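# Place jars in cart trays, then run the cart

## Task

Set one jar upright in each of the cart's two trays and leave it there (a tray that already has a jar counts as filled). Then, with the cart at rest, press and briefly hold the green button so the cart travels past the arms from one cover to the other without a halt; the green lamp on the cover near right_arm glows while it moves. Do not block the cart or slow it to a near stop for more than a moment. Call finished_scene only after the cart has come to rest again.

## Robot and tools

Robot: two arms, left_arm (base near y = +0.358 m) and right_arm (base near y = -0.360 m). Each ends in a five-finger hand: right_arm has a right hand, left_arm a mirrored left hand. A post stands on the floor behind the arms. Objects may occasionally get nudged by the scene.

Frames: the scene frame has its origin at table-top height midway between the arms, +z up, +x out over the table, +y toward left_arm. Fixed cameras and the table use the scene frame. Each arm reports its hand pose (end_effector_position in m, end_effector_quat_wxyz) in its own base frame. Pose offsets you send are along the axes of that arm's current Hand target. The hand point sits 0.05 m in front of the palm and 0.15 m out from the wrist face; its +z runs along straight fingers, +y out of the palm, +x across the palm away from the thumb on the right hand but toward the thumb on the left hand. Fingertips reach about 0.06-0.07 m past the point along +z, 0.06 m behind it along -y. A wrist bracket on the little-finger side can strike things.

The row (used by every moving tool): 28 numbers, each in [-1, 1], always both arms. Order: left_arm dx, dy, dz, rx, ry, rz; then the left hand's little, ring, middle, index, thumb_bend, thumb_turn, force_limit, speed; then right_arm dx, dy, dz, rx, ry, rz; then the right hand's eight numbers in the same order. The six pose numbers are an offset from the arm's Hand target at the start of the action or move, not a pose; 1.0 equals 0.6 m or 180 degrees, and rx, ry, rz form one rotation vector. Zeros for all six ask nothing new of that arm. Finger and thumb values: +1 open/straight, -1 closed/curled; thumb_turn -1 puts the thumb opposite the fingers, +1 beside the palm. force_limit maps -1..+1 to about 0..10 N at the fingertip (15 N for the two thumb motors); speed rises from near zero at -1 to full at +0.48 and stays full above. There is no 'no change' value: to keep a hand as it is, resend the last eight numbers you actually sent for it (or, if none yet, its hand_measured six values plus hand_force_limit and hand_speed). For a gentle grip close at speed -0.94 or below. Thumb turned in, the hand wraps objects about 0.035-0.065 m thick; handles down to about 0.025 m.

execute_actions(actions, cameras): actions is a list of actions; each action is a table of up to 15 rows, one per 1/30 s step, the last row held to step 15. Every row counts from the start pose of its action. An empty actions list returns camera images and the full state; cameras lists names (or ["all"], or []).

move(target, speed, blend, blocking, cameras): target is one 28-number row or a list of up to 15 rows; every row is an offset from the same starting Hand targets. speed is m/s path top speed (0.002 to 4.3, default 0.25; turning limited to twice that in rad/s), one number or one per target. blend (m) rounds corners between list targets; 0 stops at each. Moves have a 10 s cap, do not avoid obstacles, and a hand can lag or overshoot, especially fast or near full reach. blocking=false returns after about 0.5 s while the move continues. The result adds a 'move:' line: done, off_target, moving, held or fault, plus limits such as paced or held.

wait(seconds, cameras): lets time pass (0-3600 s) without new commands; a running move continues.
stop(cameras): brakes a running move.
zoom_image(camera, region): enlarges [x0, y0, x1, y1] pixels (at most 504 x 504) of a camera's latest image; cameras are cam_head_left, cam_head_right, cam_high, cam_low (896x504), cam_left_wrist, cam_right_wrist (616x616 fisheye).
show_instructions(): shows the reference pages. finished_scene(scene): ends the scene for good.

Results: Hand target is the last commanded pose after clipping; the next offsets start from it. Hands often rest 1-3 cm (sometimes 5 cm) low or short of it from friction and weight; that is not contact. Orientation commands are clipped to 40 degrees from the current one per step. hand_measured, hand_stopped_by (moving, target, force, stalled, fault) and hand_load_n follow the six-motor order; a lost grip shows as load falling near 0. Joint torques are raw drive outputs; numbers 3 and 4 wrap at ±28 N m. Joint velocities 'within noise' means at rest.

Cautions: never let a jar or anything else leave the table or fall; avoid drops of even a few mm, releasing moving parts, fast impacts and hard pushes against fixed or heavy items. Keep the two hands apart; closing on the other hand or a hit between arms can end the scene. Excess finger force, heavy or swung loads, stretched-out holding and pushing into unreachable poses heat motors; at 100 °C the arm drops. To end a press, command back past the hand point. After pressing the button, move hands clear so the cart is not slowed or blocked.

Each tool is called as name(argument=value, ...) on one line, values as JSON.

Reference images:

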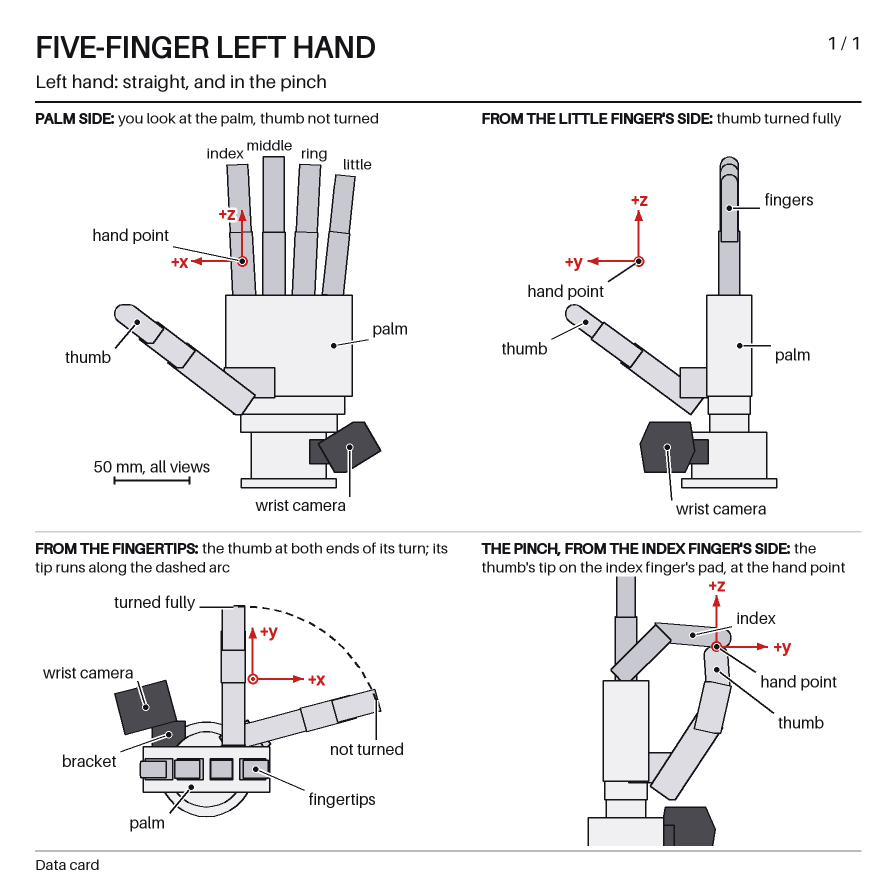

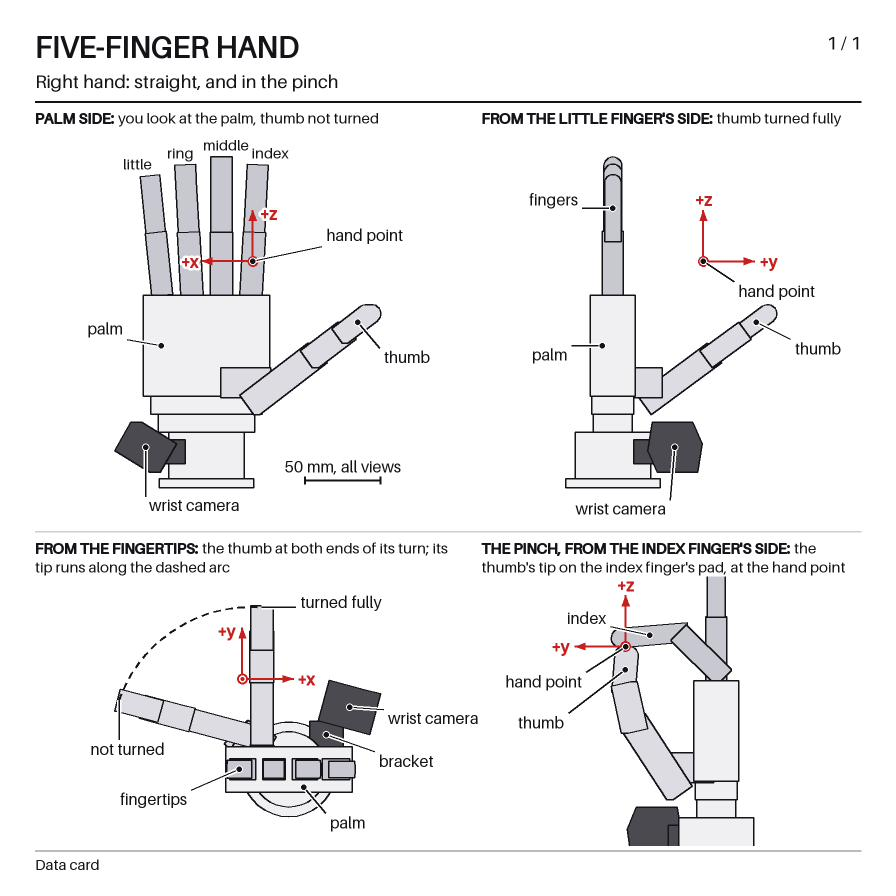

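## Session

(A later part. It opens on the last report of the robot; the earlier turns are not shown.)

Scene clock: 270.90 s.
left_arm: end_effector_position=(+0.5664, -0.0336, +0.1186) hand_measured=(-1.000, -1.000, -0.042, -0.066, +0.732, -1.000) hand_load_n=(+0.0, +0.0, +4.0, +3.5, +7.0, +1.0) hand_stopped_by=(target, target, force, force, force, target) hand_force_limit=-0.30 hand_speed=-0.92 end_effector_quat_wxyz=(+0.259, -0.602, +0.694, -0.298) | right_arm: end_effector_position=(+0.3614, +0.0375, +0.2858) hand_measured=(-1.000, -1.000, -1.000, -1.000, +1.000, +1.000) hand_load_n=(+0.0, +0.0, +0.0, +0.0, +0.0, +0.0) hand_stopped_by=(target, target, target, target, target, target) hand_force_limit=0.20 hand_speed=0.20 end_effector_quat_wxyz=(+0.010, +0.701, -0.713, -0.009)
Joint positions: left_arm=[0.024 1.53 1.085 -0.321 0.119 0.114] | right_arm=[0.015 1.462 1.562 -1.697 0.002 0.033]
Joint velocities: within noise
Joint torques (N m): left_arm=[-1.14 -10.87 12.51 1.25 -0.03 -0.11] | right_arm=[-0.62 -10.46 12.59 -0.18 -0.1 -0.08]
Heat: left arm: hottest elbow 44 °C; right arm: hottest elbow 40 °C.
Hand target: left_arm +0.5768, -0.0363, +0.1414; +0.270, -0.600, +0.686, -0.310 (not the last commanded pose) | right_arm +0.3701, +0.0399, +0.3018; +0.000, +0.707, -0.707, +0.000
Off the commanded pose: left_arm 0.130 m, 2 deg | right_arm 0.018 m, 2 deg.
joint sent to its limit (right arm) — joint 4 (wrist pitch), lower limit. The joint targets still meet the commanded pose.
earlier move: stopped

move(target=[[0.0964,-0.1305,-0.0761,0,0,0,-1,-1,-0.3,-0.3,-0.2,-1,-0.3,-0.92,-0.5192,0.3422,0.1834,0,0,-0.2865,-1,-1,-1,-1,1,1,0.2,0.2],[0.0964,-0.1305,-0.0761,0,0,0,-1,-1,-0.3,-0.3,-0.2,-1,-0.3,-0.92,-0.5192,0.3422,0.3168,0,0,-0.2865,-1,-1,-1,-1,1,1,0.2,0.2]], speed=0.22, cameras=["cam_high"])

Scene clock: 301.83 s.
left_arm: end_effector_position=(+0.5675, -0.0899, +0.1889) hand_measured=(-1.000, -1.000, -0.042, -0.066, +0.732, -1.000) hand_load_n=(+0.0, +0.0, +4.0, +3.0, +6.5, +0.5) hand_stopped_by=(target, target, force, force, force, target) hand_force_limit=-0.30 hand_speed=-0.92 end_effector_quat_wxyz=(+0.250, -0.606, +0.699, -0.285) | right_arm: end_effector_position=(+0.1645, +0.3495, +0.1123) hand_measured=(-1.000, -1.000, -1.000, -1.000, +1.000, +1.000) hand_load_n=(+0.5, +0.0, +0.0, +0.0, +0.0, +0.0) hand_stopped_by=(target, target, target, target, target, target) hand_force_limit=0.20 hand_speed=0.20 end_effector_quat_wxyz=(+0.006, +0.946, -0.325, -0.002)
Joint positions: left_arm=[-0.097 1.489 1.248 -0.552 0.028 0.035] | right_arm=[1.033 1.557 1.209 -1.234 -0.001 0.124]
Joint torques (N m): left_arm=[-1.03 -11.05 16.1 1.2 -0.08 -0.14] | right_arm=[-1.03 -11.16 7.62 0.79 0.01 0.11]
Heat: left arm: hottest elbow 43 °C; right arm: hottest elbow 40 °C.
Hand target: left_arm +0.5864, -0.0959, +0.2304; +0.270, -0.600, +0.686, -0.310 | right_arm +0.1648, +0.3515, +0.1116; +0.001, +0.944, -0.330, +0.000
Off the commanded pose: left_arm 0.046 m, 4 deg | right_arm 0.002 m, 1 deg.
move: off_target (left_arm)

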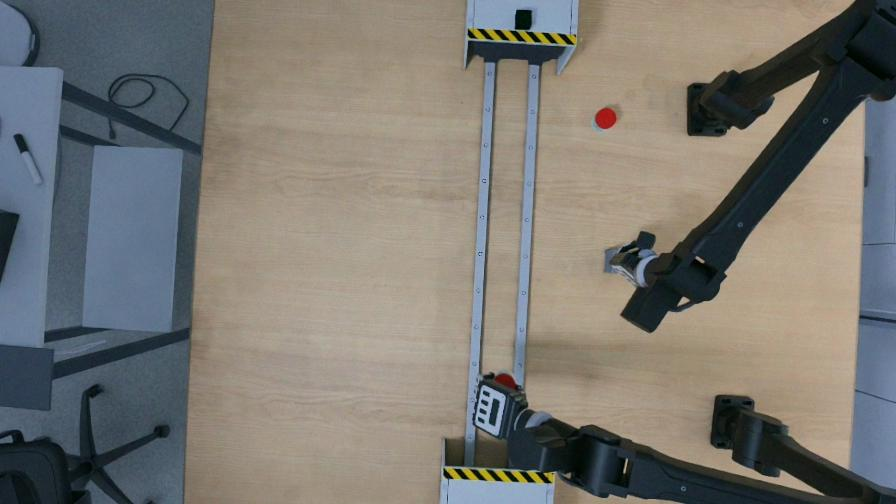

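move(target=[0,0,0,0,0,0,-1,-1,-0.3,-0.3,-0.2,-1,-0.3,-0.92,0,0,0.1027,0,0,0,-1,-1,-1,-1,1,1,0.2,0.2], speed=0.08)

move(target=[[0,0,0,0,0,0,-1,-1,-0.3,-0.3,-0.2,-1,-0.3,-0.92,0,0,-0.236,0,0,0,-1,-1,-1,-1,1,1,0.2,0.2],[0,0,0,0,0,0,-1,-1,-0.3,-0.3,-0.2,-1,-0.3,-0.92,0.5906,0.1937,-0.4195,0,0,0.2865,-1,-1,-1,-1,1,1,0.2,0.2]], speed=0.4, blend=0.04)

move(target=[0.4182,-0.0450,0.0529,0,0,0,-1,-1,-0.3,-0.3,-0.2,-1,-0.3,-0.92,0,0,0,0,0,0,-1,-1,-1,-1,1,1,0.2,0.2], speed=0.22)

wait(seconds=1.8, cameras=["cam_high"])

execute_actions(actions=[[[-0.0044,0.0034,0.0014,0,0,0,-1,-1,-0.3,-0.3,-0.2,-1,-0.3,-0.92,0,0,0,0,0,0,-1,-1,-1,-1,1,1,0.2,0.2],[-0.0088,0.0067,0.0027,0,0,0,-1,-1,-0.3,-0.3,-0.2,-1,-0.3,-0.92,0,0,0,0,0,0,-1,-1,-1,-1,1,1,0.2,0.2],[-0.0132,0.0101,0.0041,0,0,0,-1,-1,-0.3,-0.3,-0.2,-1,-0.3,-0.92,0,0,0,0,0,0,-1,-1,-1,-1,1,1,0.2,0.2],[-0.0176,0.0135,0.0055,0,0,0,-1,-1,-0.3,-0.3,-0.2,-1,-0.3,-0.92,0,0,0,0,0,0,-1,-1,-1,-1,1,1,0.2,0.2],[-0.0219,0.0168,0.0068,0,0,0,-1,-1,-0.3,-0.3,-0.2,-1,-0.3,-0.92,0,0,0,0,0,0,-1,-1,-1,-1,1,1,0.2,0.2],[-0.0263,0.0202,0.0082,0,0,0,-1,-1,-0.3,-0.3,-0.2,-1,-0.3,-0.92,0,0,0,0,0,0,-1,-1,-1,-1,1,1,0.2,0.2],[-0.0307,0.0236,0.0096,0,0,0,-1,-1,-0.3,-0.3,-0.2,-1,-0.3,-0.92,0,0,0,0,0,0,-1,-1,-1,-1,1,1,0.2,0.2],[-0.0351,0.0269,0.011,0,0,0,-1,-1,-0.3,-0.3,-0.2,-1,-0.3,-0.92,0,0,0,0,0,0,-1,-1,-1,-1,1,1,0.2,0.2],[-0.0395,0.0303,0.0123,0,0,0,-1,-1,-0.3,-0.3,-0.2,-1,-0.3,-0.92,0,0,0,0,0,0,-1,-1,-1,-1,1,1,0.2,0.2],[-0.0439,0.0337,0.0137,0,0,0,-1,-1,-0.3,-0.3,-0.2,-1,-0.3,-0.92,0,0,0,0,0,0,-1,-1,-1,-1,1,1,0.2,0.2],[-0.0483,0.037,0.0151,0,0,0,-1,-1,-0.3,-0.3,-0.2,-1,-0.3,-0.92,0,0,0,0,0,0,-1,-1,-1,-1,1,1,0.2,0.2],[-0.0527,0.0404,0.0164,0,0,0,-1,-1,-0.3,-0.3,-0.2,-1,-0.3,-0.92,0,0,0,0,0,0,-1,-1,-1,-1,1,1,0.2,0.2],[-0.0571,0.0438,0.0178,0,0,0,-1,-1,-0.3,-0.3,-0.2,-1,-0.3,-0.92,0,0,0,0,0,0,-1,-1,-1,-1,1,1,0.2,0.2],[-0.0615,0.0472,0.0192,0,0,0,-1,-1,-0.3,-0.3,-0.2,-1,-0.3,-0.92,0,0,0,0,0,0,-1,-1,-1,-1,1,1,0.2,0.2],[-0.0658,0.0505,0.0205,0,0,0,-1,-1,-0.3,-0.3,-0.2,-1,-0.3,-0.92,0,0,0,0,0,0,-1,-1,-1,-1,1,1,0.2,0.2]],[[-0.0044,0.0034,0.0014,0,0,0,-1,-1,-0.3,-0.3,-0.2,-1,-0.3,-0.92,0,0,0,0,0,0,-1,-1,-1,-1,1,1,0.2,0.2],[-0.0088,0.0067,0.0027,0,0,0,-1,-1,-0.3,-0.3,-0.2,-1,-0.3,-0.92,0,0,0,0,0,0,-1,-1,-1,-1,1,1,0.2,0.2],[-0.0132,0.0101,0.0041,0,0,0,-1,-1,-0.3,-0.3,-0.2,-1,-0.3,-0.92,0,0,0,0,0,0,-1,-1,-1,-1,1,1,0.2,0.2],[-0.0176,0.0135,0.0055,0,0,0,-1,-1,-0.3,-0.3,-0.2,-1,-0.3,-0.92,0,0,0,0,0,0,-1,-1,-1,-1,1,1,0.2,0.2],[-0.0219,0.0168,0.0068,0,0,0,-1,-1,-0.3,-0.3,-0.2,-1,-0.3,-0.92,0,0,0,0,0,0,-1,-1,-1,-1,1,1,0.2,0.2],[-0.0263,0.0202,0.0082,0,0,0,-1,-1,-0.3,-0.3,-0.2,-1,-0.3,-0.92,0,0,0,0,0,0,-1,-1,-1,-1,1,1,0.2,0.2],[-0.0307,0.0236,0.0096,0,0,0,-1,-1,-0.3,-0.3,-0.2,-1,-0.3,-0.92,0,0,0,0,0,0,-1,-1,-1,-1,1,1,0.2,0.2],[-0.0351,0.0269,0.011,0,0,0,-1,-1,-0.3,-0.3,-0.2,-1,-0.3,-0.92,0,0,0,0,0,0,-1,-1,-1,-1,1,1,0.2,0.2],[-0.0395,0.0303,0.0123,0,0,0,-1,-1,-0.3,-0.3,-0.2,-1,-0.3,-0.92,0,0,0,0,0,0,-1,-1,-1,-1,1,1,0.2,0.2],[-0.0439,0.0337,0.0137,0,0,0,-1,-1,-0.3,-0.3,-0.2,-1,-0.3,-0.92,0,0,0,0,0,0,-1,-1,-1,-1,1,1,0.2,0.2],[-0.0483,0.037,0.0151,0,0,0,-1,-1,-0.3,-0.3,-0.2,-1,-0.3,-0.92,0,0,0,0,0,0,-1,-1,-1,-1,1,1,0.2,0.2],[-0.0527,0.0404,0.0164,0,0,0,-1,-1,-0.3,-0.3,-0.2,-1,-0.3,-0.92,0,0,0,0,0,0,-1,-1,-1,-1,1,1,0.2,0.2],[-0.0571,0.0438,0.0178,0,0,0,-1,-1,-0.3,-0.3,-0.2,-1,-0.3,-0.92,0,0,0,0,0,0,-1,-1,-1,-1,1,1,0.2,0.2],[-0.0615,0.0472,0.0192,0,0,0,-1,-1,-0.3,-0.3,-0.2,-1,-0.3,-0.92,0,0,0,0,0,0,-1,-1,-1,-1,1,1,0.2,0.2],[-0.0658,0.0505,0.0205,0,0,0,-1,-1,-0.3,-0.3,-0.2,-1,-0.3,-0.92,0,0,0,0,0,0,-1,-1,-1,-1,1,1,0.2,0.2]],[[-0.0044,0.0034,0.0014,0,0,0,-1,-1,-0.3,-0.3,-0.2,-1,-0.3,-0.92,0,0,0,0,0,0,-1,-1,-1,-1,1,1,0.2,0.2],[-0.0088,0.0067,0.0027,0,0,0,-1,-1,-0.3,-0.3,-0.2,-1,-0.3,-0.92,0,0,0,0,0,0,-1,-1,-1,-1,1,1,0.2,0.2],[-0.0132,0.0101,0.0041,0,0,0,-1,-1,-0.3,-0.3,-0.2,-1,-0.3,-0.92,0,0,0,0,0,0,-1,-1,-1,-1,1,1,0.2,0.2],[-0.0176,0.0135,0.0055,0,0,0,-1,-1,-0.3,-0.3,-0.2,-1,-0.3,-0.92,0,0,0,0,0,0,-1,-1,-1,-1,1,1,0.2,0.2],[-0.0219,0.0168,0.0068,0,0,0,-1,-1,-0.3,-0.3,-0.2,-1,-0.3,-0.92,0,0,0,0,0,0,-1,-1,-1,-1,1,1,0.2,0.2],[-0.0263,0.0202,0.0082,0,0,0,-1,-1,-0.3,-0.3,-0.2,-1,-0.3,-0.92,0,0,0,0,0,0,-1,-1,-1,-1,1,1,0.2,0.2],[-0.0307,0.0236,0.0096,0,0,0,-1,-1,-0.3,-0.3,-0.2,-1,-0.3,-0.92,0,0,0,0,0,0,-1,-1,-1,-1,1,1,0.2,0.2],[-0.0351,0.0269,0.011,0,0,0,-1,-1,-0.3,-0.3,-0.2,-1,-0.3,-0.92,0,0,0,0,0,0,-1,-1,-1,-1,1,1,0.2,0.2],[-0.0395,0.0303,0.0123,0,0,0,-1,-1,-0.3,-0.3,-0.2,-1,-0.3,-0.92,0,0,0,0,0,0,-1,-1,-1,-1,1,1,0.2,0.2],[-0.0439,0.0337,0.0137,0,0,0,-1,-1,-0.3,-0.3,-0.2,-1,-0.3,-0.92,0,0,0,0,0,0,-1,-1,-1,-1,1,1,0.2,0.2],[-0.0483,0.037,0.0151,0,0,0,-1,-1,-0.3,-0.3,-0.2,-1,-0.3,-0.92,0,0,0,0,0,0,-1,-1,-1,-1,1,1,0.2,0.2],[-0.0527,0.0404,0.0164,0,0,0,-1,-1,-0.3,-0.3,-0.2,-1,-0.3,-0.92,0,0,0,0,0,0,-1,-1,-1,-1,1,1,0.2,0.2],[-0.0571,0.0438,0.0178,0,0,0,-1,-1,-0.3,-0.3,-0.2,-1,-0.3,-0.92,0,0,0,0,0,0,-1,-1,-1,-1,1,1,0.2,0.2],[-0.0615,0.0472,0.0192,0,0,0,-1,-1,-0.3,-0.3,-0.2,-1,-0.3,-0.92,0,0,0,0,0,0,-1,-1,-1,-1,1,1,0.2,0.2],[-0.0658,0.0505,0.0205,0,0,0,-1,-1,-0.3,-0.3,-0.2,-1,-0.3,-0.92,0,0,0,0,0,0,-1,-1,-1,-1,1,1,0.2,0.2]],[[-0.0044,0.0019,0.0006,0,0,0,-1,-1,-0.3,-0.3,-0.2,-1,-0.3,-0.92,0,0,0,0,0,0,-1,-1,-1,-1,1,1,0.2,0.2],[-0.0089,0.0038,0.0012,0,0,0,-1,-1,-0.3,-0.3,-0.2,-1,-0.3,-0.92,0,0,0,0,0,0,-1,-1,-1,-1,1,1,0.2,0.2],[-0.0133,0.0058,0.0017,0,0,0,-1,-1,-0.3,-0.3,-0.2,-1,-0.3,-0.92,0,0,0,0,0,0,-1,-1,-1,-1,1,1,0.2,0.2],[-0.0177,0.0077,0.0023,0,0,0,-1,-1,-0.3,-0.3,-0.2,-1,-0.3,-0.92,0,0,0,0,0,0,-1,-1,-1,-1,1,1,0.2,0.2],[-0.0222,0.0096,0.0029,0,0,0,-1,-1,-0.3,-0.3,-0.2,-1,-0.3,-0.92,0,0,0,0,0,0,-1,-1,-1,-1,1,1,0.2,0.2],[-0.0266,0.0115,0.0035,0,0,0,-1,-1,-0.3,-0.3,-0.2,-1,-0.3,-0.92,0,0,0,0,0,0,-1,-1,-1,-1,1,1,0.2,0.2],[-0.031,0.0134,0.004,0,0,0,-1,-1,-0.3,-0.3,-0.2,-1,-0.3,-0.92,0,0,0,0,0,0,-1,-1,-1,-1,1,1,0.2,0.2],[-0.0355,0.0153,0.0046,0,0,0,-1,-1,-0.3,-0.3,-0.2,-1,-0.3,-0.92,0,0,0,0,0,0,-1,-1,-1,-1,1,1,0.2,0.2],[-0.0399,0.0173,0.0052,0,0,0,-1,-1,-0.3,-0.3,-0.2,-1,-0.3,-0.92,0,0,0,0,0,0,-1,-1,-1,-1,1,1,0.2,0.2],[-0.0443,0.0192,0.0058,0,0,0,-1,-1,-0.3,-0.3,-0.2,-1,-0.3,-0.92,0,0,0,0,0,0,-1,-1,-1,-1,1,1,0.2,0.2],[-0.0488,0.0211,0.0063,0,0,0,-1,-1,-0.3,-0.3,-0.2,-1,-0.3,-0.92,0,0,0,0,0,0,-1,-1,-1,-1,1,1,0.2,0.2],[-0.0532,0.023,0.0069,0,0,0,-1,-1,-0.3,-0.3,-0.2,-1,-0.3,-0.92,0,0,0,0,0,0,-1,-1,-1,-1,1,1,0.2,0.2],[-0.0576,0.0249,0.0075,0,0,0,-1,-1,-0.3,-0.3,-0.2,-1,-0.3,-0.92,0,0,0,0,0,0,-1,-1,-1,-1,1,1,0.2,0.2],[-0.0621,0.0269,0.0081,0,0,0,-1,-1,-0.3,-0.3,-0.2,-1,-0.3,-0.92,0,0,0,0,0,0,-1,-1,-1,-1,1,1,0.2,0.2],[-0.0665,0.0288,0.0087,0,0,0,-1,-1,-0.3,-0.3,-0.2,-1,-0.3,-0.92,0,0,0,0,0,0,-1,-1,-1,-1,1,1,0.2,0.2]],[[-0.0044,0.0013,0,0,0,0,-1,-1,-0.3,-0.3,-0.2,-1,-0.3,-0.92,0,0,0,0,0,0,-1,-1,-1,-1,1,1,0.2,0.2],[-0.0089,0.0025,0,0,0,0,-1,-1,-0.3,-0.3,-0.2,-1,-0.3,-0.92,0,0,0,0,0,0,-1,-1,-1,-1,1,1,0.2,0.2],[-0.0133,0.0038,0,0,0,0,-1,-1,-0.3,-0.3,-0.2,-1,-0.3,-0.92,0,0,0,0,0,0,-1,-1,-1,-1,1,1,0.2,0.2],[-0.0177,0.005,0,0,0,0,-1,-1,-0.3,-0.3,-0.2,-1,-0.3,-0.92,0,0,0,0,0,0,-1,-1,-1,-1,1,1,0.2,0.2],[-0.0222,0.0063,0,0,0,0,-1,-1,-0.3,-0.3,-0.2,-1,-0.3,-0.92,0,0,0,0,0,0,-1,-1,-1,-1,1,1,0.2,0.2],[-0.0266,0.0075,0,0,0,0,-1,-1,-0.3,-0.3,-0.2,-1,-0.3,-0.92,0,0,0,0,0,0,-1,-1,-1,-1,1,1,0.2,0.2],[-0.031,0.0088,0,0,0,0,-1,-1,-0.3,-0.3,-0.2,-1,-0.3,-0.92,0,0,0,0,0,0,-1,-1,-1,-1,1,1,0.2,0.2],[-0.0355,0.01,0,0,0,0,-1,-1,-0.3,-0.3,-0.2,-1,-0.3,-0.92,0,0,0,0,0,0,-1,-1,-1,-1,1,1,0.2,0.2],[-0.0399,0.0113,0,0,0,0,-1,-1,-0.3,-0.3,-0.2,-1,-0.3,-0.92,0,0,0,0,0,0,-1,-1,-1,-1,1,1,0.2,0.2],[-0.0443,0.0125,0,0,0,0,-1,-1,-0.3,-0.3,-0.2,-1,-0.3,-0.92,0,0,0,0,0,0,-1,-1,-1,-1,1,1,0.2,0.2],[-0.0488,0.0138,0,0,0,0,-1,-1,-0.3,-0.3,-0.2,-1,-0.3,-0.92,0,0,0,0,0,0,-1,-1,-1,-1,1,1,0.2,0.2],[-0.0532,0.015,0,0,0,0,-1,-1,-0.3,-0.3,-0.2,-1,-0.3,-0.92,0,0,0,0,0,0,-1,-1,-1,-1,1,1,0.2,0.2],[-0.0576,0.0163,0,0,0,0,-1,-1,-0.3,-0.3,-0.2,-1,-0.3,-0.92,0,0,0,0,0,0,-1,-1,-1,-1,1,1,0.2,0.2],[-0.0621,0.0175,0,0,0,0,-1,-1,-0.3,-0.3,-0.2,-1,-0.3,-0.92,0,0,0,0,0,0,-1,-1,-1,-1,1,1,0.2,0.2],[-0.0665,0.0188,0,0,0,0,-1,-1,-0.3,-0.3,-0.2,-1,-0.3,-0.92,0,0,0,0,0,0,-1,-1,-1,-1,1,1,0.2,0.2]],[[-0.0044,0.0015,0.0002,0,0,0,-1,-1,-0.3,-0.3,-0.2,-1,-0.3,-0.92,0,0,0,0,0,0,-1,-1,-1,-1,1,1,0.2,0.2],[-0.0089,0.0031,0.0005,0,0,0,-1,-1,-0.3,-0.3,-0.2,-1,-0.3,-0.92,0,0,0,0,0,0,-1,-1,-1,-1,1,1,0.2,0.2],[-0.0133,0.0046,0.0007,0,0,0,-1,-1,-0.3,-0.3,-0.2,-1,-0.3,-0.92,0,0,0,0,0,0,-1,-1,-1,-1,1,1,0.2,0.2],[-0.0177,0.0062,0.001,0,0,0,-1,-1,-0.3,-0.3,-0.2,-1,-0.3,-0.92,0,0,0,0,0,0,-1,-1,-1,-1,1,1,0.2,0.2],[-0.0222,0.0077,0.0012,0,0,0,-1,-1,-0.3,-0.3,-0.2,-1,-0.3,-0.92,0,0,0,0,0,0,-1,-1,-1,-1,1,1,0.2,0.2],[-0.0266,0.0093,0.0015,0,0,0,-1,-1,-0.3,-0.3,-0.2,-1,-0.3,-0.92,0,0,0,0,0,0,-1,-1,-1,-1,1,1,0.2,0.2],[-0.031,0.0108,0.0017,0,0,0,-1,-1,-0.3,-0.3,-0.2,-1,-0.3,-0.92,0,0,0,0,0,0,-1,-1,-1,-1,1,1,0.2,0.2],[-0.0355,0.0124,0.002,0,0,0,-1,-1,-0.3,-0.3,-0.2,-1,-0.3,-0.92,0,0,0,0,0,0,-1,-1,-1,-1,1,1,0.2,0.2],[-0.0399,0.0139,0.0022,0,0,0,-1,-1,-0.3,-0.3,-0.2,-1,-0.3,-0.92,0,0,0,0,0,0,-1,-1,-1,-1,1,1,0.2,0.2],[-0.0443,0.0154,0.0025,0,0,0,-1,-1,-0.3,-0.3,-0.2,-1,-0.3,-0.92,0,0,0,0,0,0,-1,-1,-1,-1,1,1,0.2,0.2],[-0.0488,0.016,0.0018,0,0,0,-1,-1,-0.3,-0.3,-0.2,-1,-0.3,-0.92,0,0,0,0,0,0,-1,-1,-1,-1,1,1,0.2,0.2],[-0.0532,0.0165,0.0012,0,0,0,-1,-1,-0.3,-0.3,-0.2,-1,-0.3,-0.92,0,0,0,0,0,0,-1,-1,-1,-1,1,1,0.2,0.2],[-0.0576,0.0171,0.0006,0,0,0,-1,-1,-0.3,-0.3,-0.2,-1,-0.3,-0.92,0,0,0,0,0,0,-1,-1,-1,-1,1,1,0.2,0.2],[-0.062,0.0176,-0.0001,0,0,0,-1,-1,-0.3,-0.3,-0.2,-1,-0.3,-0.92,0,0,0,0,0,0,-1,-1,-1,-1,1,1,0.2,0.2],[-0.0665,0.0182,-0.0007,0,0,0,-1,-1,-0.3,-0.3,-0.2,-1,-0.3,-0.92,0,0,0,0,0,0,-1,-1,-1,-1,1,1,0.2,0.2]],[[-0.0044,0.0005,-0.0006,0,0,0,-1,-1,0.35,0.35,1,-1,-0.3,-0.4,0,0,0,0,0,0,-1,-1,-1,-1,1,1,0.2,0.2],[-0.0089,0.0011,-0.0013,0,0,0,-1,-1,0.35,0.35,1,-1,-0.3,-0.4,0,0,0,0,0,0,-1,-1,-1,-1,1,1,0.2,0.2],[-0.0133,0.0016,-0.0019,0,0,0,-1,-1,0.35,0.35,1,-1,-0.3,-0.4,0,0,0,0,0,0,-1,-1,-1,-1,1,1,0.2,0.2],[-0.0177,0.0022,-0.0025,0,0,0,-1,-1,0.35,0.35,1,-1,-0.3,-0.4,0,0,0,0,0,0,-1,-1,-1,-1,1,1,0.2,0.2],[-0.0222,0.0027,-0.0032,0,0,0,-1,-1,0.35,0.35,1,-1,-0.3,-0.4,0,0,0,0,0,0,-1,-1,-1,-1,1,1,0.2,0.2],[-0.0266,0.0033,-0.0038,0,0,0,-1,-1,0.35,0.35,1,-1,-0.3,-0.4,0,0,0,0,0,0,-1,-1,-1,-1,1,1,0.2,0.2],[-0.031,0.0038,-0.0044,0,0,0,-1,-1,0.35,0.35,1,-1,-0.3,-0.4,0,0,0,0,0,0,-1,-1,-1,-1,1,1,0.2,0.2],[-0.0355,0.0043,-0.0051,0,0,0,-1,-1,0.35,0.35,1,-1,-0.3,-0.4,0,0,0,0,0,0,-1,-1,-1,-1,1,1,0.2,0.2],[-0.0399,0.0049,-0.0057,0,0,0,-1,-1,0.35,0.35,1,-1,-0.3,-0.4,0,0,0,0,0,0,-1,-1,-1,-1,1,1,0.2,0.2],[-0.0443,0.0054,-0.0064,0,0,0,-1,-1,0.35,0.35,1,-1,-0.3,-0.4,0,0,0,0,0,0,-1,-1,-1,-1,1,1,0.2,0.2],[-0.0487,0.006,-0.007,0,0,0,-1,-1,0.35,0.35,1,-1,-0.3,-0.4,0,0,0,0,0,0,-1,-1,-1,-1,1,1,0.2,0.2],[-0.0531,0.0065,-0.0076,0,0,0,-1,-1,0.35,0.35,1,-1,-0.3,-0.4,0,0,0,0,0,0,-1,-1,-1,-1,1,1,0.2,0.2],[-0.0575,0.0058,-0.0094,0,0,0,-1,-1,0.35,0.35,1,-1,-0.3,-0.4,0,0,0,0,0,0,-1,-1,-1,-1,1,1,0.2,0.2],[-0.062,0.0038,-0.0122,0,0,0,-1,-1,0.35,0.35,1,-1,-0.3,-0.4,0,0,0,0,0,0,-1,-1,-1,-1,1,1,0.2,0.2],[-0.0664,0.0007,-0.0161,0,0,0,-1,-1,0.35,0.35,1,-1,-0.3,-0.4,0,0,0,0,0,0,-1,-1,-1,-1,1,1,0.2,0.2]],[[-0.0044,-0.0051,-0.0056,0,0,0,-1,-1,0.35,0.35,1,-1,-0.3,-0.4,0,0,0,0,0,0,-1,-1,-1,-1,1,1,0.2,0.2],[-0.0089,-0.0108,-0.0118,0,0,0,-1,-1,0.35,0.35,1,-1,-0.3,-0.4,0,0,0,0,0,0,-1,-1,-1,-1,1,1,0.2,0.2],[-0.0133,-0.0172,-0.0184,0,0,0,-1,-1,0.35,0.35,1,-1,-0.3,-0.4,0,0,0,0,0,0,-1,-1,-1,-1,1,1,0.2,0.2],[-0.0177,-0.0241,-0.0256,0,0,0,-1,-1,0.35,0.35,1,-1,-0.3,-0.4,0,0,0,0,0,0,-1,-1,-1,-1,1,1,0.2,0.2],[-0.0221,-0.0311,-0.033,0,0,0,-1,-1,0.35,0.35,1,-1,-0.3,-0.4,0,0,0,0,0,0,-1,-1,-1,-1,1,1,0.2,0.2],[-0.0265,-0.038,-0.0402,0,0,0,-1,-1,0.35,0.35,1,-1,-0.3,-0.4,0,0,0,0,0,0,-1,-1,-1,-1,1,1,0.2,0.2],[-0.0309,-0.045,-0.0474,0,0,0,-1,-1,0.35,0.35,1,-1,-0.3,-0.4,0,0,0,0,0,0,-1,-1,-1,-1,1,1,0.2,0.2],[-0.0353,-0.052,-0.0547,0,0,0,-1,-1,0.35,0.35,1,-1,-0.3,-0.4,0,0,0,0,0,0,-1,-1,-1,-1,1,1,0.2,0.2],[-0.0397,-0.0589,-0.0619,0,0,0,-1,-1,0.35,0.35,1,-1,-0.3,-0.4,0,0,0,0,0,0,-1,-1,-1,-1,1,1,0.2,0.2],[-0.0437,-0.0659,-0.0691,0,0,0,-1,-1,0.35,0.35,1,-1,-0.3,-0.4,0,0,0,0,0,0,-1,-1,-1,-1,1,1,0.2,0.2],[-0.0471,-0.073,-0.0762,0,0,0,-1,-1,0.35,0.35,1,-1,-0.3,-0.4,0,0,0,0,0,0,-1,-1,-1,-1,1,1,0.2,0.2],[-0.0502,-0.0801,-0.0832,0,0,0,-1,-1,0.35,0.35,1,-1,-0.3,-0.4,0,0,0,0,0,0,-1,-1,-1,-1,1,1,0.2,0.2],[-0.0528,-0.0867,-0.0897,0,0,0,-1,-1,0.35,0.35,1,-1,-0.3,-0.4,0,0,0,0,0,0,-1,-1,-1,-1,1,1,0.2,0.2],[-0.055,-0.0927,-0.0955,0,0,0,-1,-1,0.35,0.35,1,-1,-0.3,-0.4,0,0,0,0,0,0,-1,-1,-1,-1,1,1,0.2,0.2],[-0.0567,-0.0981,-0.1008,0,0,0,-1,-1,0.35,0.35,1,-1,-0.3,-0.4,0,0,0,0,0,0,-1,-1,-1,-1,1,1,0.2,0.2]]], cameras=["cam_high","cam_low"])

Scene clock: 324.63 s.
left_arm: end_effector_position=(+0.5675, -0.0899, +0.1889) hand_measured=(-1.000, -1.000, -0.042, -0.066, +0.732, -1.000) hand_load_n=(+0.0, +0.0, +4.0, +3.0, +7.0, +1.0) hand_stopped_by=(target, target, force, force, force, target) hand_force_limit=-0.30 hand_speed=-0.92 end_effector_quat_wxyz=(+0.250, -0.606, +0.699, -0.285) | right_arm: end_effector_position=(+0.1658, +0.3519, +0.0692) hand_measured=(-1.000, -1.000, -1.000, -1.000, +1.000, +1.000) hand_load_n=(+0.0, +0.0, +0.0, +0.0, +0.0, +0.0) hand_stopped_by=(target, target, target, target, target, target) hand_force_limit=0.20 hand_speed=0.20 end_effector_quat_wxyz=(-0.006, +0.946, -0.325, +0.001)
Joint positions: left_arm=[-0.097 1.489 1.248 -0.552 0.028 0.035] | right_arm=[1.033 1.592 1.131 -1.099 -0.001 0.125]
Joint torques (N m): left_arm=[-1.08 -11.11 16.08 1.21 -0.08 -0.13] | right_arm=[-1.08 -9.58 5.76 1.8 0.03 0.11]
Heat: left arm: hottest elbow 46 °C; right arm: hottest elbow 38 °C.
Hand target: left_arm +0.5864, -0.0959, +0.2304; +0.270, -0.600, +0.686, -0.310 | right_arm +0.1648, +0.3516, +0.0501; +0.000, +0.944, -0.330, +0.000
Off the commanded pose: left_arm 0.046 m, 4 deg | right_arm 0.019 m, 1 deg.
move: off_target (right_arm)

Scene clock: 326.77 s.
left_arm: end_effector_position=(+0.5675, -0.0899, +0.1889) hand_measured=(-1.000, -1.000, -0.042, -0.066, +0.732, -1.000) hand_load_n=(+0.0, +0.0, +4.0, +3.0, +7.0, +1.0) hand_stopped_by=(target, target, force, force, force, target) hand_force_limit=-0.30 hand_speed=-0.92 end_effector_quat_wxyz=(+0.250, -0.606, +0.699, -0.285) | right_arm: end_effector_position=(+0.3613, +0.0381, +0.2857) hand_measured=(-1.000, -1.000, -1.000, -1.000, +1.000, +1.000) hand_load_n=(+0.0, +0.0, +0.5, +0.0, +0.0, +0.0) hand_stopped_by=(target, target, target, target, target, target) hand_force_limit=0.20 hand_speed=0.20 end_effector_quat_wxyz=(+0.011, +0.701, -0.713, -0.009)
Joint positions: left_arm=[-0.097 1.489 1.248 -0.552 0.028 0.035] | right_arm=[0.017 1.462 1.561 -1.697 0.002 0.034]
Joint torques (N m): left_arm=[-1.03 -11.22 16.06 1.18 -0.08 -0.12] | right_arm=[-0.62 -10.11 12.57 -0.16 -0.1 -0.09]
Heat: left arm: hottest elbow 46 °C; right arm: hottest elbow 39 °C.
Hand target: left_arm +0.5864, -0.0959, +0.2304; +0.270, -0.600, +0.686, -0.310 | right_arm +0.3701, +0.0402, +0.3017; +0.000, +0.707, -0.707, +0.000
Off the commanded pose: left_arm 0.046 m, 4 deg | right_arm 0.018 m, 2 deg.
joint sent to its limit (right arm) — joint 4 (wrist pitch), lower limit. The joint targets still meet the commanded pose.
move: off_target (right_arm)

Scene clock: 328.67 s.
left_arm: end_effector_position=(+0.5739, -0.3425, +0.2008) hand_measured=(-1.000, -1.000, -0.042, -0.066, +0.732, -1.000) hand_load_n=(+0.0, +0.0, +4.0, +3.0, +6.5, +1.0) hand_stopped_by=(target, target, force, force, force, target) hand_force_limit=-0.30 hand_speed=-0.92 end_effector_quat_wxyz=(+0.264, -0.595, +0.703, -0.288) | right_arm: end_effector_position=(+0.3613, +0.0381, +0.2857) hand_measured=(-1.000, -1.000, -1.000, -1.000, +1.000, +1.000) hand_load_n=(+0.0, +0.0, +0.0, +0.0, +0.0, +0.0) hand_stopped_by=(target, target, target, target, target, target) hand_force_limit=0.20 hand_speed=0.20 end_effector_quat_wxyz=(+0.011, +0.701, -0.713, -0.009)
Joint positions: left_arm=[-0.559 1.707 1.542 -0.651 -0.305 -0.271] | right_arm=[0.017 1.462 1.561 -1.697 0.002 0.034]
Joint torques (N m): left_arm=[-0.03 -12.34 16.57 1.13 -0.3 -0.16] | right_arm=[-0.56 -10.29 12.6 -0.17 -0.11 -0.08]
Heat: left arm: hottest elbow 47 °C; right arm: hottest elbow 39 °C.
Hand target: left_arm +0.5939, -0.3502, +0.2303; +0.270, -0.600, +0.686, -0.311 | right_arm +0.3701, +0.0402, +0.3017; +0.000, +0.707, -0.707, +0.000
Off the commanded pose: left_arm 0.036 m, 3 deg | right_arm 0.018 m, 2 deg.
joint sent to its limit (right arm) — joint 4 (wrist pitch), lower limit. The joint targets still meet the commanded pose.
move: off_target (left_arm)

Scene clock: 330.47 s.
left_arm: end_effector_position=(+0.5739, -0.3425, +0.2008) hand_measured=(-1.000, -1.000, -0.042, -0.066, +0.732, -1.000) hand_load_n=(+0.0, +0.0, +4.0, +3.0, +7.0, +1.0) hand_stopped_by=(target, target, force, force, force, target) hand_force_limit=-0.30 hand_speed=-0.92 end_effector_quat_wxyz=(+0.264, -0.595, +0.703, -0.288) | right_arm: end_effector_position=(+0.3613, +0.0381, +0.2857) hand_measured=(-1.000, -1.000, -1.000, -1.000, +1.000, +1.000) hand_load_n=(+0.0, +0.0, +0.0, +0.0, +0.0, +0.0) hand_stopped_by=(target, target, target, target, target, target) hand_force_limit=0.20 hand_speed=0.20 end_effector_quat_wxyz=(+0.011, +0.701, -0.713, -0.009)
Joint positions: left_arm=[-0.559 1.707 1.542 -0.651 -0.305 -0.271] | right_arm=[0.017 1.462 1.561 -1.697 0.002 0.034]
Joint torques (N m): left_arm=[-0.03 -12.28 16.49 1.13 -0.3 -0.13] | right_arm=[-0.79 -10.46 12.64 -0.18 -0.1 -0.09]
Heat: left arm: hottest elbow 48 °C; right arm: hottest elbow 39 °C.
Hand target: left_arm +0.5939, -0.3502, +0.2302; +0.270, -0.600, +0.686, -0.311 | right_arm +0.3701, +0.0402, +0.3017; +0.000, +0.707, -0.707, +0.000
Off the commanded pose: left_arm 0.036 m, 3 deg | right_arm 0.018 m, 2 deg.
wait: 1.80 s; at rest by 0.17 s

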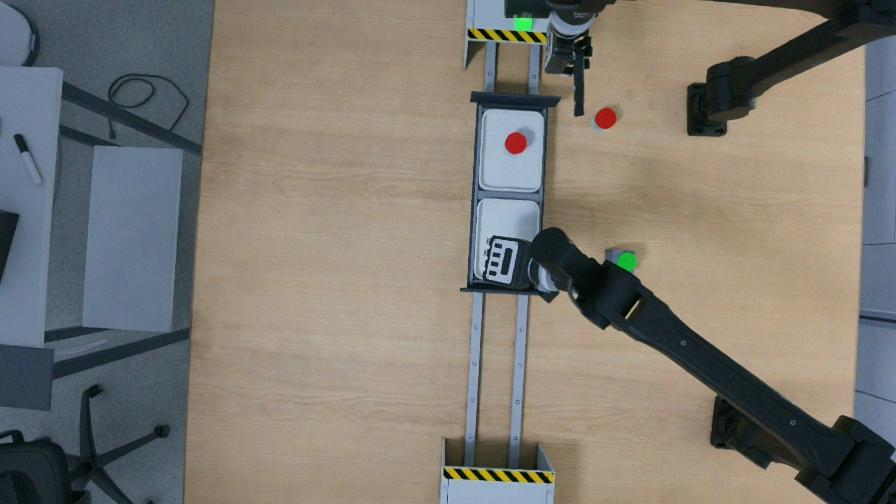

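Scene clock: 335.03 s.
left_arm: end_effector_position=(+0.5517, -0.0344, +0.1726) hand_measured=(-1.000, -1.000, +0.350, +0.350, +1.000, -1.000) hand_load_n=(+0.0, +0.5, +0.0, +0.0, +0.0, +0.0) hand_stopped_by=(target, target, target, target, target, target) hand_force_limit=-0.30 hand_speed=-0.40 end_effector_quat_wxyz=(+0.260, -0.609, +0.686, -0.303) | right_arm: end_effector_position=(+0.3613, +0.0381, +0.2857) hand_measured=(-1.000, -1.000, -1.000, -1.000, +1.000, +1.000) hand_load_n=(+0.0, +0.0, +0.0, +0.0, +0.0, +0.0) hand_stopped_by=(target, target, target, target, target, target) hand_force_limit=0.20 hand_speed=0.20 end_effector_quat_wxyz=(+0.011, +0.701, -0.713, -0.009)
Joint positions: left_arm=[0.025 1.435 1.128 -0.45 0.118 0.093] | right_arm=[0.017 1.462 1.561 -1.697 0.002 0.034]
Joint torques (N m): left_arm=[-0.32 -10.17 14.56 1.11 0.15 0.17] | right_arm=[-0.67 -10.4 12.67 -0.18 -0.1 -0.09]
Heat: left arm: hottest elbow 48 °C; right arm: hottest elbow 39 °C.
Hand target: left_arm +0.5676, -0.0316, +0.1946; +0.271, -0.600, +0.686, -0.310 | right_arm +0.3701, +0.0402, +0.3017; +0.000, +0.707, -0.707, +0.000
Off the commanded pose: left_arm 0.027 m, 2 deg | right_arm 0.018 m, 2 deg.
joint sent to its limit (right arm) — joint 4 (wrist pitch), lower limit. The joint targets still meet the commanded pose.
Step readings (end_effector_position of left_arm | right_arm):
0: (+0.5739, -0.3425, +0.2008) | (+0.3613, +0.0381, +0.2857)
1: (+0.5741, -0.3423, +0.2008) | (+0.3613, +0.0381, +0.2857)
2: (+0.5741, -0.3423, +0.2008) | (+0.3613, +0.0381, +0.2857)
4: (+0.5743, -0.3419, +0.2008) | (+0.3613, +0.0381, +0.2857)
8: (+0.5776, -0.3391, +0.2015) | (+0.3613, +0.0381, +0.2857)
15: (+0.5886, -0.3236, +0.2006) | (+0.3613, +0.0381, +0.2857)
16: (+0.5882, -0.3204, +0.1985) | (+0.3613, +0.0381, +0.2857)
17: (+0.5877, -0.3174, +0.1961) | (+0.3613, +0.0381, +0.2857)
19: (+0.5865, -0.3112, +0.1903) | (+0.3613, +0.0381, +0.2857)
23: (+0.5845, -0.3007, +0.1791) | (+0.3613, +0.0381, +0.2857)
30: (+0.5810, -0.2832, +0.1634) | (+0.3613, +0.0381, +0.2857)
31: (+0.5807, -0.2805, +0.1618) | (+0.3613, +0.0381, +0.2857)
32: (+0.5805, -0.2779, +0.1601) | (+0.3613, +0.0381, +0.2857)
34: (+0.5799, -0.2722, +0.1567) | (+0.3613, +0.0381, +0.2857)
38: (+0.5790, -0.2611, +0.1500) | (+0.3613, +0.0381, +0.2857)
45: (+0.5765, -0.2419, +0.1352) | (+0.3613, +0.0381, +0.2857)
46: (+0.5759, -0.2394, +0.1329) | (+0.3613, +0.0381, +0.2857)
47: (+0.5756, -0.2367, +0.1310) | (+0.3613, +0.0381, +0.2857)
49: (+0.5747, -0.2315, +0.1269) | (+0.3613, +0.0381, +0.2857)
53: (+0.5739, -0.2206, +0.1212) | (+0.3613, +0.0381, +0.2857)
60: (+0.5750, -0.2023, +0.1199) | (+0.3613, +0.0381, +0.2857)
61: (+0.5752, -0.1997, +0.1199) | (+0.3613, +0.0381, +0.2857)
62: (+0.5754, -0.1972, +0.1199) | (+0.3613, +0.0381, +0.2857)
64: (+0.5758, -0.1917, +0.1197) | (+0.3613, +0.0381, +0.2857)
68: (+0.5761, -0.1809, +0.1194) | (+0.3613, +0.0381, +0.2857)
75: (+0.5764, -0.1617, +0.1186) | (+0.3613, +0.0381, +0.2857)
76: (+0.5764, -0.1593, +0.1184) | (+0.3613, +0.0381, +0.2857)
77: (+0.5765, -0.1566, +0.1183) | (+0.3613, +0.0381, +0.2857)
79: (+0.5767, -0.1513, +0.1184) | (+0.3613, +0.0381, +0.2857)
83: (+0.5772, -0.1405, +0.1179) | (+0.3613, +0.0381, +0.2857)
90: (+0.5778, -0.1211, +0.1174) | (+0.3613, +0.0381, +0.2857)
91: (+0.5776, -0.1185, +0.1172) | (+0.3613, +0.0381, +0.2857)
92: (+0.5777, -0.1159, +0.1174) | (+0.3613, +0.0381, +0.2857)
94: (+0.5771, -0.1101, +0.1164) | (+0.3613, +0.0381, +0.2857)
98: (+0.5733, -0.1000, +0.1101) | (+0.3613, +0.0381, +0.2857)
105: (+0.5730, -0.0808, +0.1080) | (+0.3613, +0.0381, +0.2857)
106: (+0.5729, -0.0781, +0.1081) | (+0.3613, +0.0381, +0.2857)
107: (+0.5726, -0.0753, +0.1083) | (+0.3613, +0.0381, +0.2857)
109: (+0.5709, -0.0696, +0.1091) | (+0.3613, +0.0381, +0.2857)
113: (+0.5619, -0.0591, +0.1157) | (+0.3613, +0.0381, +0.2857)
120: (+0.5466, -0.0415, +0.1411) | (+0.3613, +0.0381, +0.2857)

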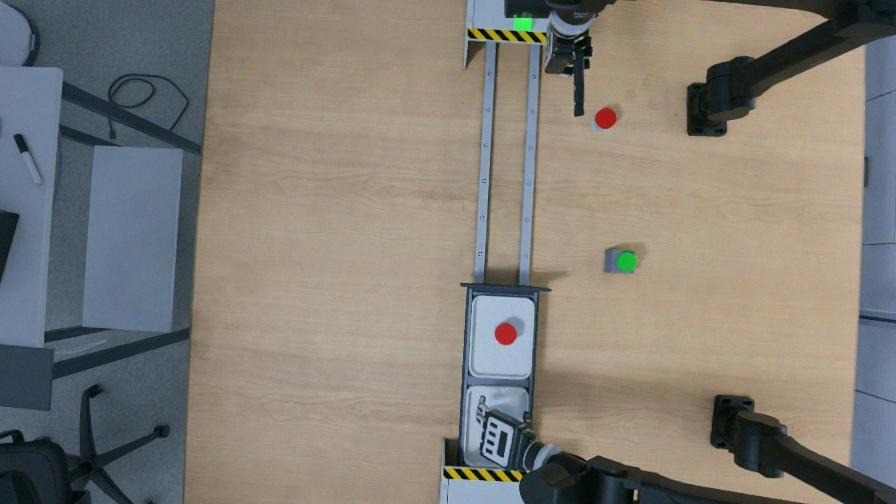

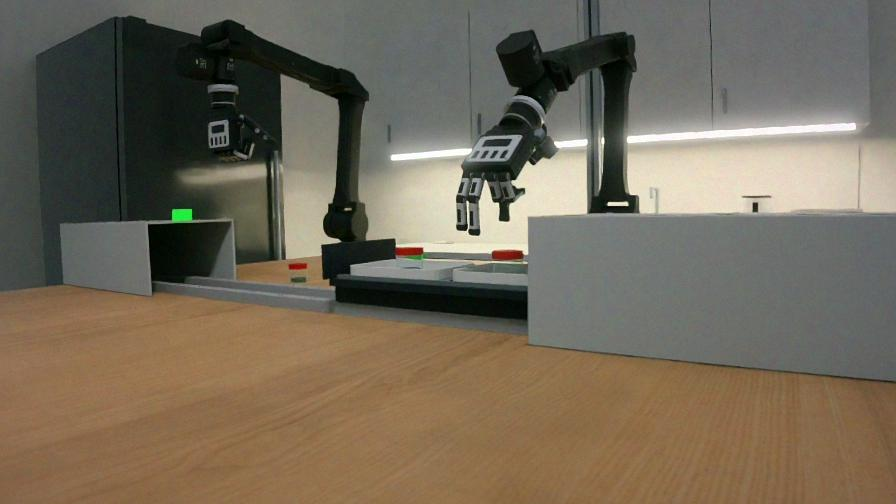

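zoom_image(camera="cam_low", region=[380, 200, 540, 310])

zoom_image(camera="cam_high", region=[440, 270, 560, 480])

wait(seconds=1.5, cameras=["cam_high","cam_low","cam_head_right"])

Scaled by 3.150.

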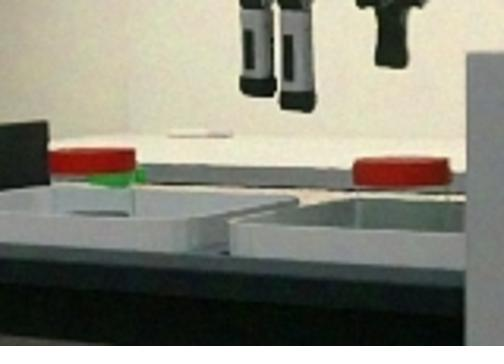

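Scaled by 2.400.

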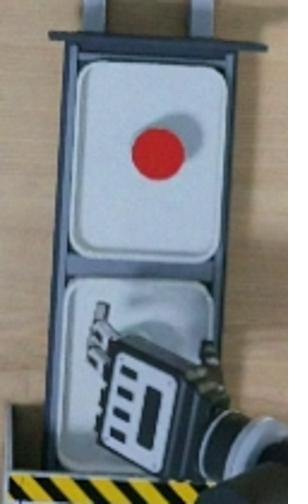

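Scene clock: 337.37 s.
left_arm: end_effector_position=(+0.5517, -0.0344, +0.1726) hand_measured=(-1.000, -1.000, +0.350, +0.350, +1.000, -1.000) hand_load_n=(+0.0, +0.0, +0.0, +0.0, +0.0, +0.0) hand_stopped_by=(target, target, target, target, target, target) hand_force_limit=-0.30 hand_speed=-0.40 end_effector_quat_wxyz=(+0.260, -0.609, +0.686, -0.303) | right_arm: end_effector_position=(+0.3613, +0.0381, +0.2857) hand_measured=(-1.000, -1.000, -1.000, -1.000, +1.000, +1.000) hand_load_n=(+0.0, +0.0, +0.0, +0.0, +0.0, +0.0) hand_stopped_by=(target, target, target, target, target, target) hand_force_limit=0.20 hand_speed=0.20 end_effector_quat_wxyz=(+0.011, +0.701, -0.713, -0.009)
Joint positions: left_arm=[0.025 1.435 1.128 -0.45 0.118 0.094] | right_arm=[0.017 1.462 1.561 -1.697 0.002 0.034]
Joint torques (N m): left_arm=[-0.32 -9.05 14.31 1.13 0.15 0.19] | right_arm=[-0.56 -10.4 12.63 -0.17 -0.1 -0.08]
Heat: left arm: hottest elbow 48 °C; right arm: hottest elbow 40 °C.
Hand target: left_arm +0.5676, -0.0316, +0.1946; +0.271, -0.600, +0.686, -0.310 | right_arm +0.3701, +0.0402, +0.3017; +0.000, +0.707, -0.707, +0.000
Off the commanded pose: left_arm 0.027 m, 2 deg | right_arm 0.018 m, 2 deg.
wait: 1.50 s; at rest from the start
Images, in order (width x height): cam_head_right 896x504, cam_high 896x504, cam_low 896x504.

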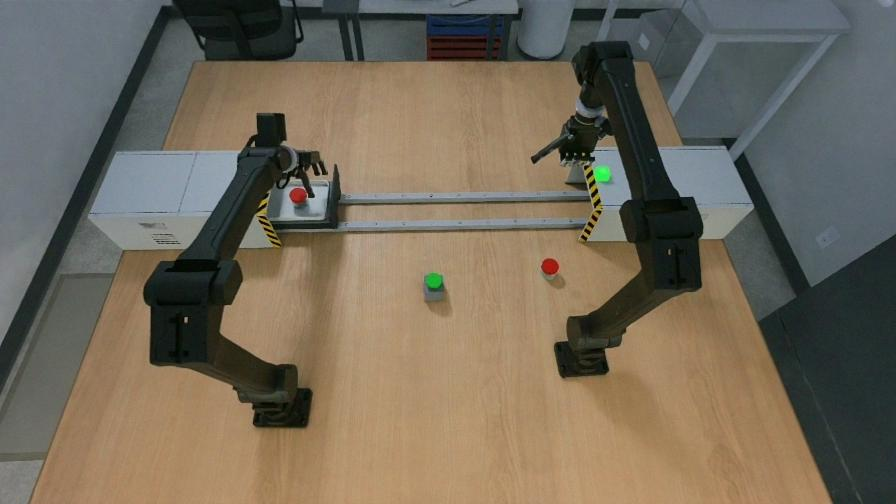

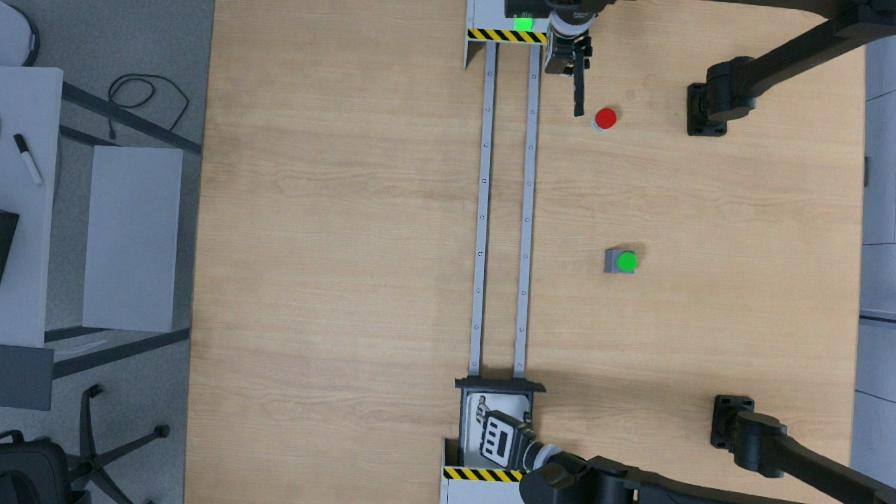

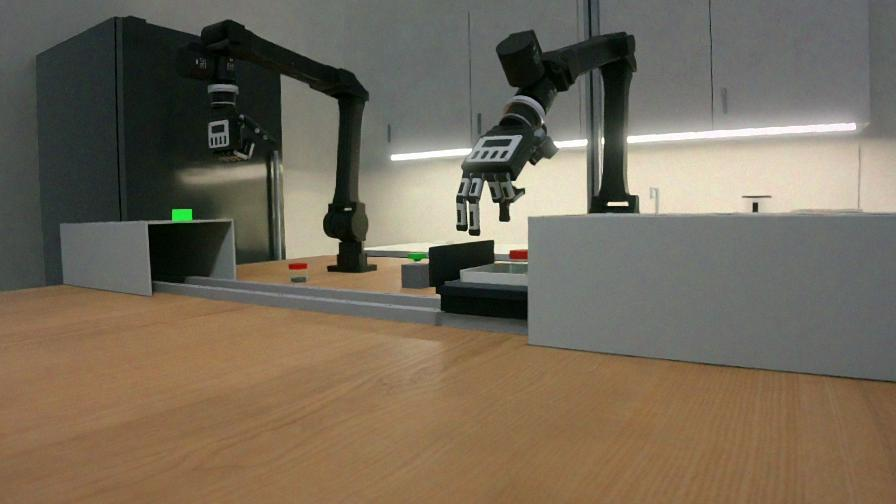

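wait(seconds=2.5, cameras=["cam_high","cam_low","cam_left_wrist"])

Scene clock: 340.83 s.
left_arm: end_effector_position=(+0.5517, -0.0344, +0.1726) hand_measured=(-1.000, -1.000, +0.350, +0.350, +1.000, -1.000) hand_load_n=(+0.0, +0.0, +0.0, +0.0, +0.0, +0.0) hand_stopped_by=(target, target, target, target, target, target) hand_force_limit=-0.30 hand_speed=-0.40 end_effector_quat_wxyz=(+0.260, -0.609, +0.686, -0.303) | right_arm: end_effector_position=(+0.3613, +0.0381, +0.2857) hand_measured=(-1.000, -1.000, -1.000, -1.000, +1.000, +1.000) hand_load_n=(+0.0, +0.0, +0.0, +0.0, +0.0, +0.0) hand_stopped_by=(target, target, target, target, target, target) hand_force_limit=0.20 hand_speed=0.20 end_effector_quat_wxyz=(+0.011, +0.701, -0.713, -0.009)
Joint positions: left_arm=[0.025 1.435 1.128 -0.45 0.118 0.094] | right_arm=[0.017 1.462 1.561 -1.697 0.002 0.034]
Joint torques (N m): left_arm=[-0.21 -9.17 14.38 1.16 0.16 0.18] | right_arm=[-0.56 -10.46 12.68 -0.17 -0.1 -0.07]
Heat: left arm: hottest elbow 49 °C; right arm: hottest elbow 40 °C.
Hand target: left_arm +0.5676, -0.0316, +0.1946; +0.271, -0.600, +0.686, -0.310 | right_arm +0.3701, +0.0402, +0.3017; +0.000, +0.707, -0.707, +0.000
Off the commanded pose: left_arm 0.027 m, 2 deg | right_arm 0.018 m, 2 deg.
wait: 2.50 s; at rest from the start
cam_left_wrist: T_world_to_cam=[[0.62653, -0.37094, 0.68546, -0.47423], [-0.63209, -0.75636, 0.16845, 0.29175], [0.45598, -0.53882, -0.70835, -0.03652]] pos_world=[0.49819, 0.02508, 0.25005]

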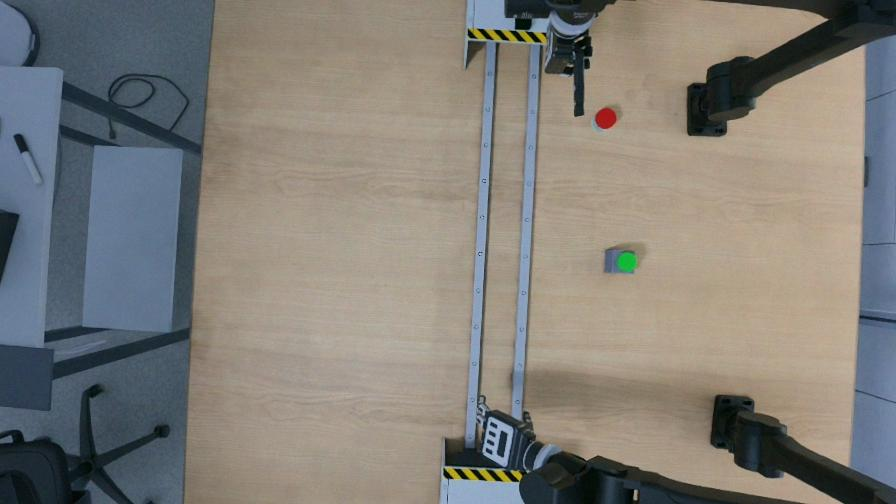

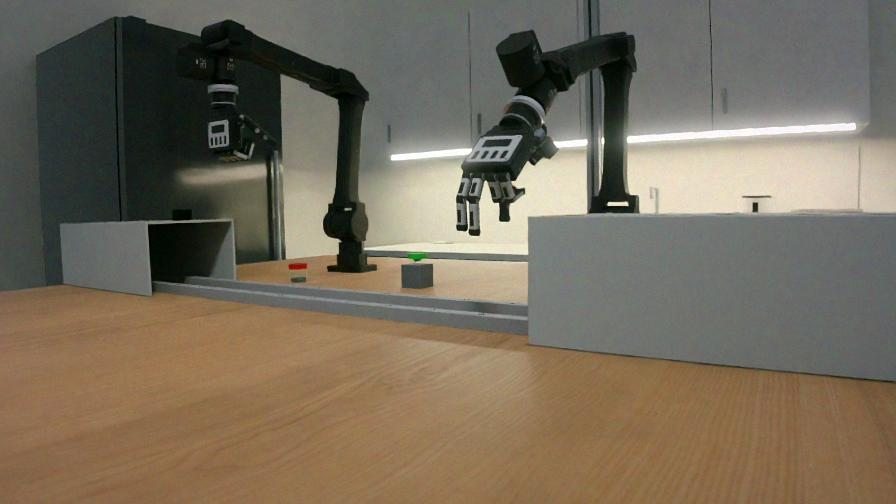

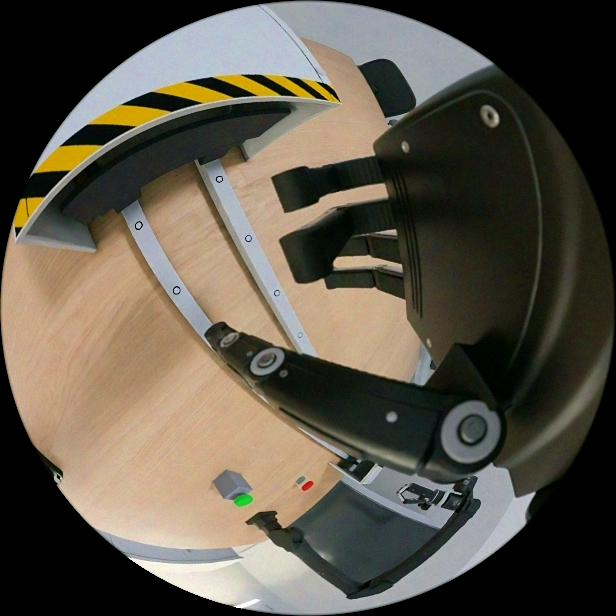

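finished_scene(scene=1)

The scene is finished: the task was done.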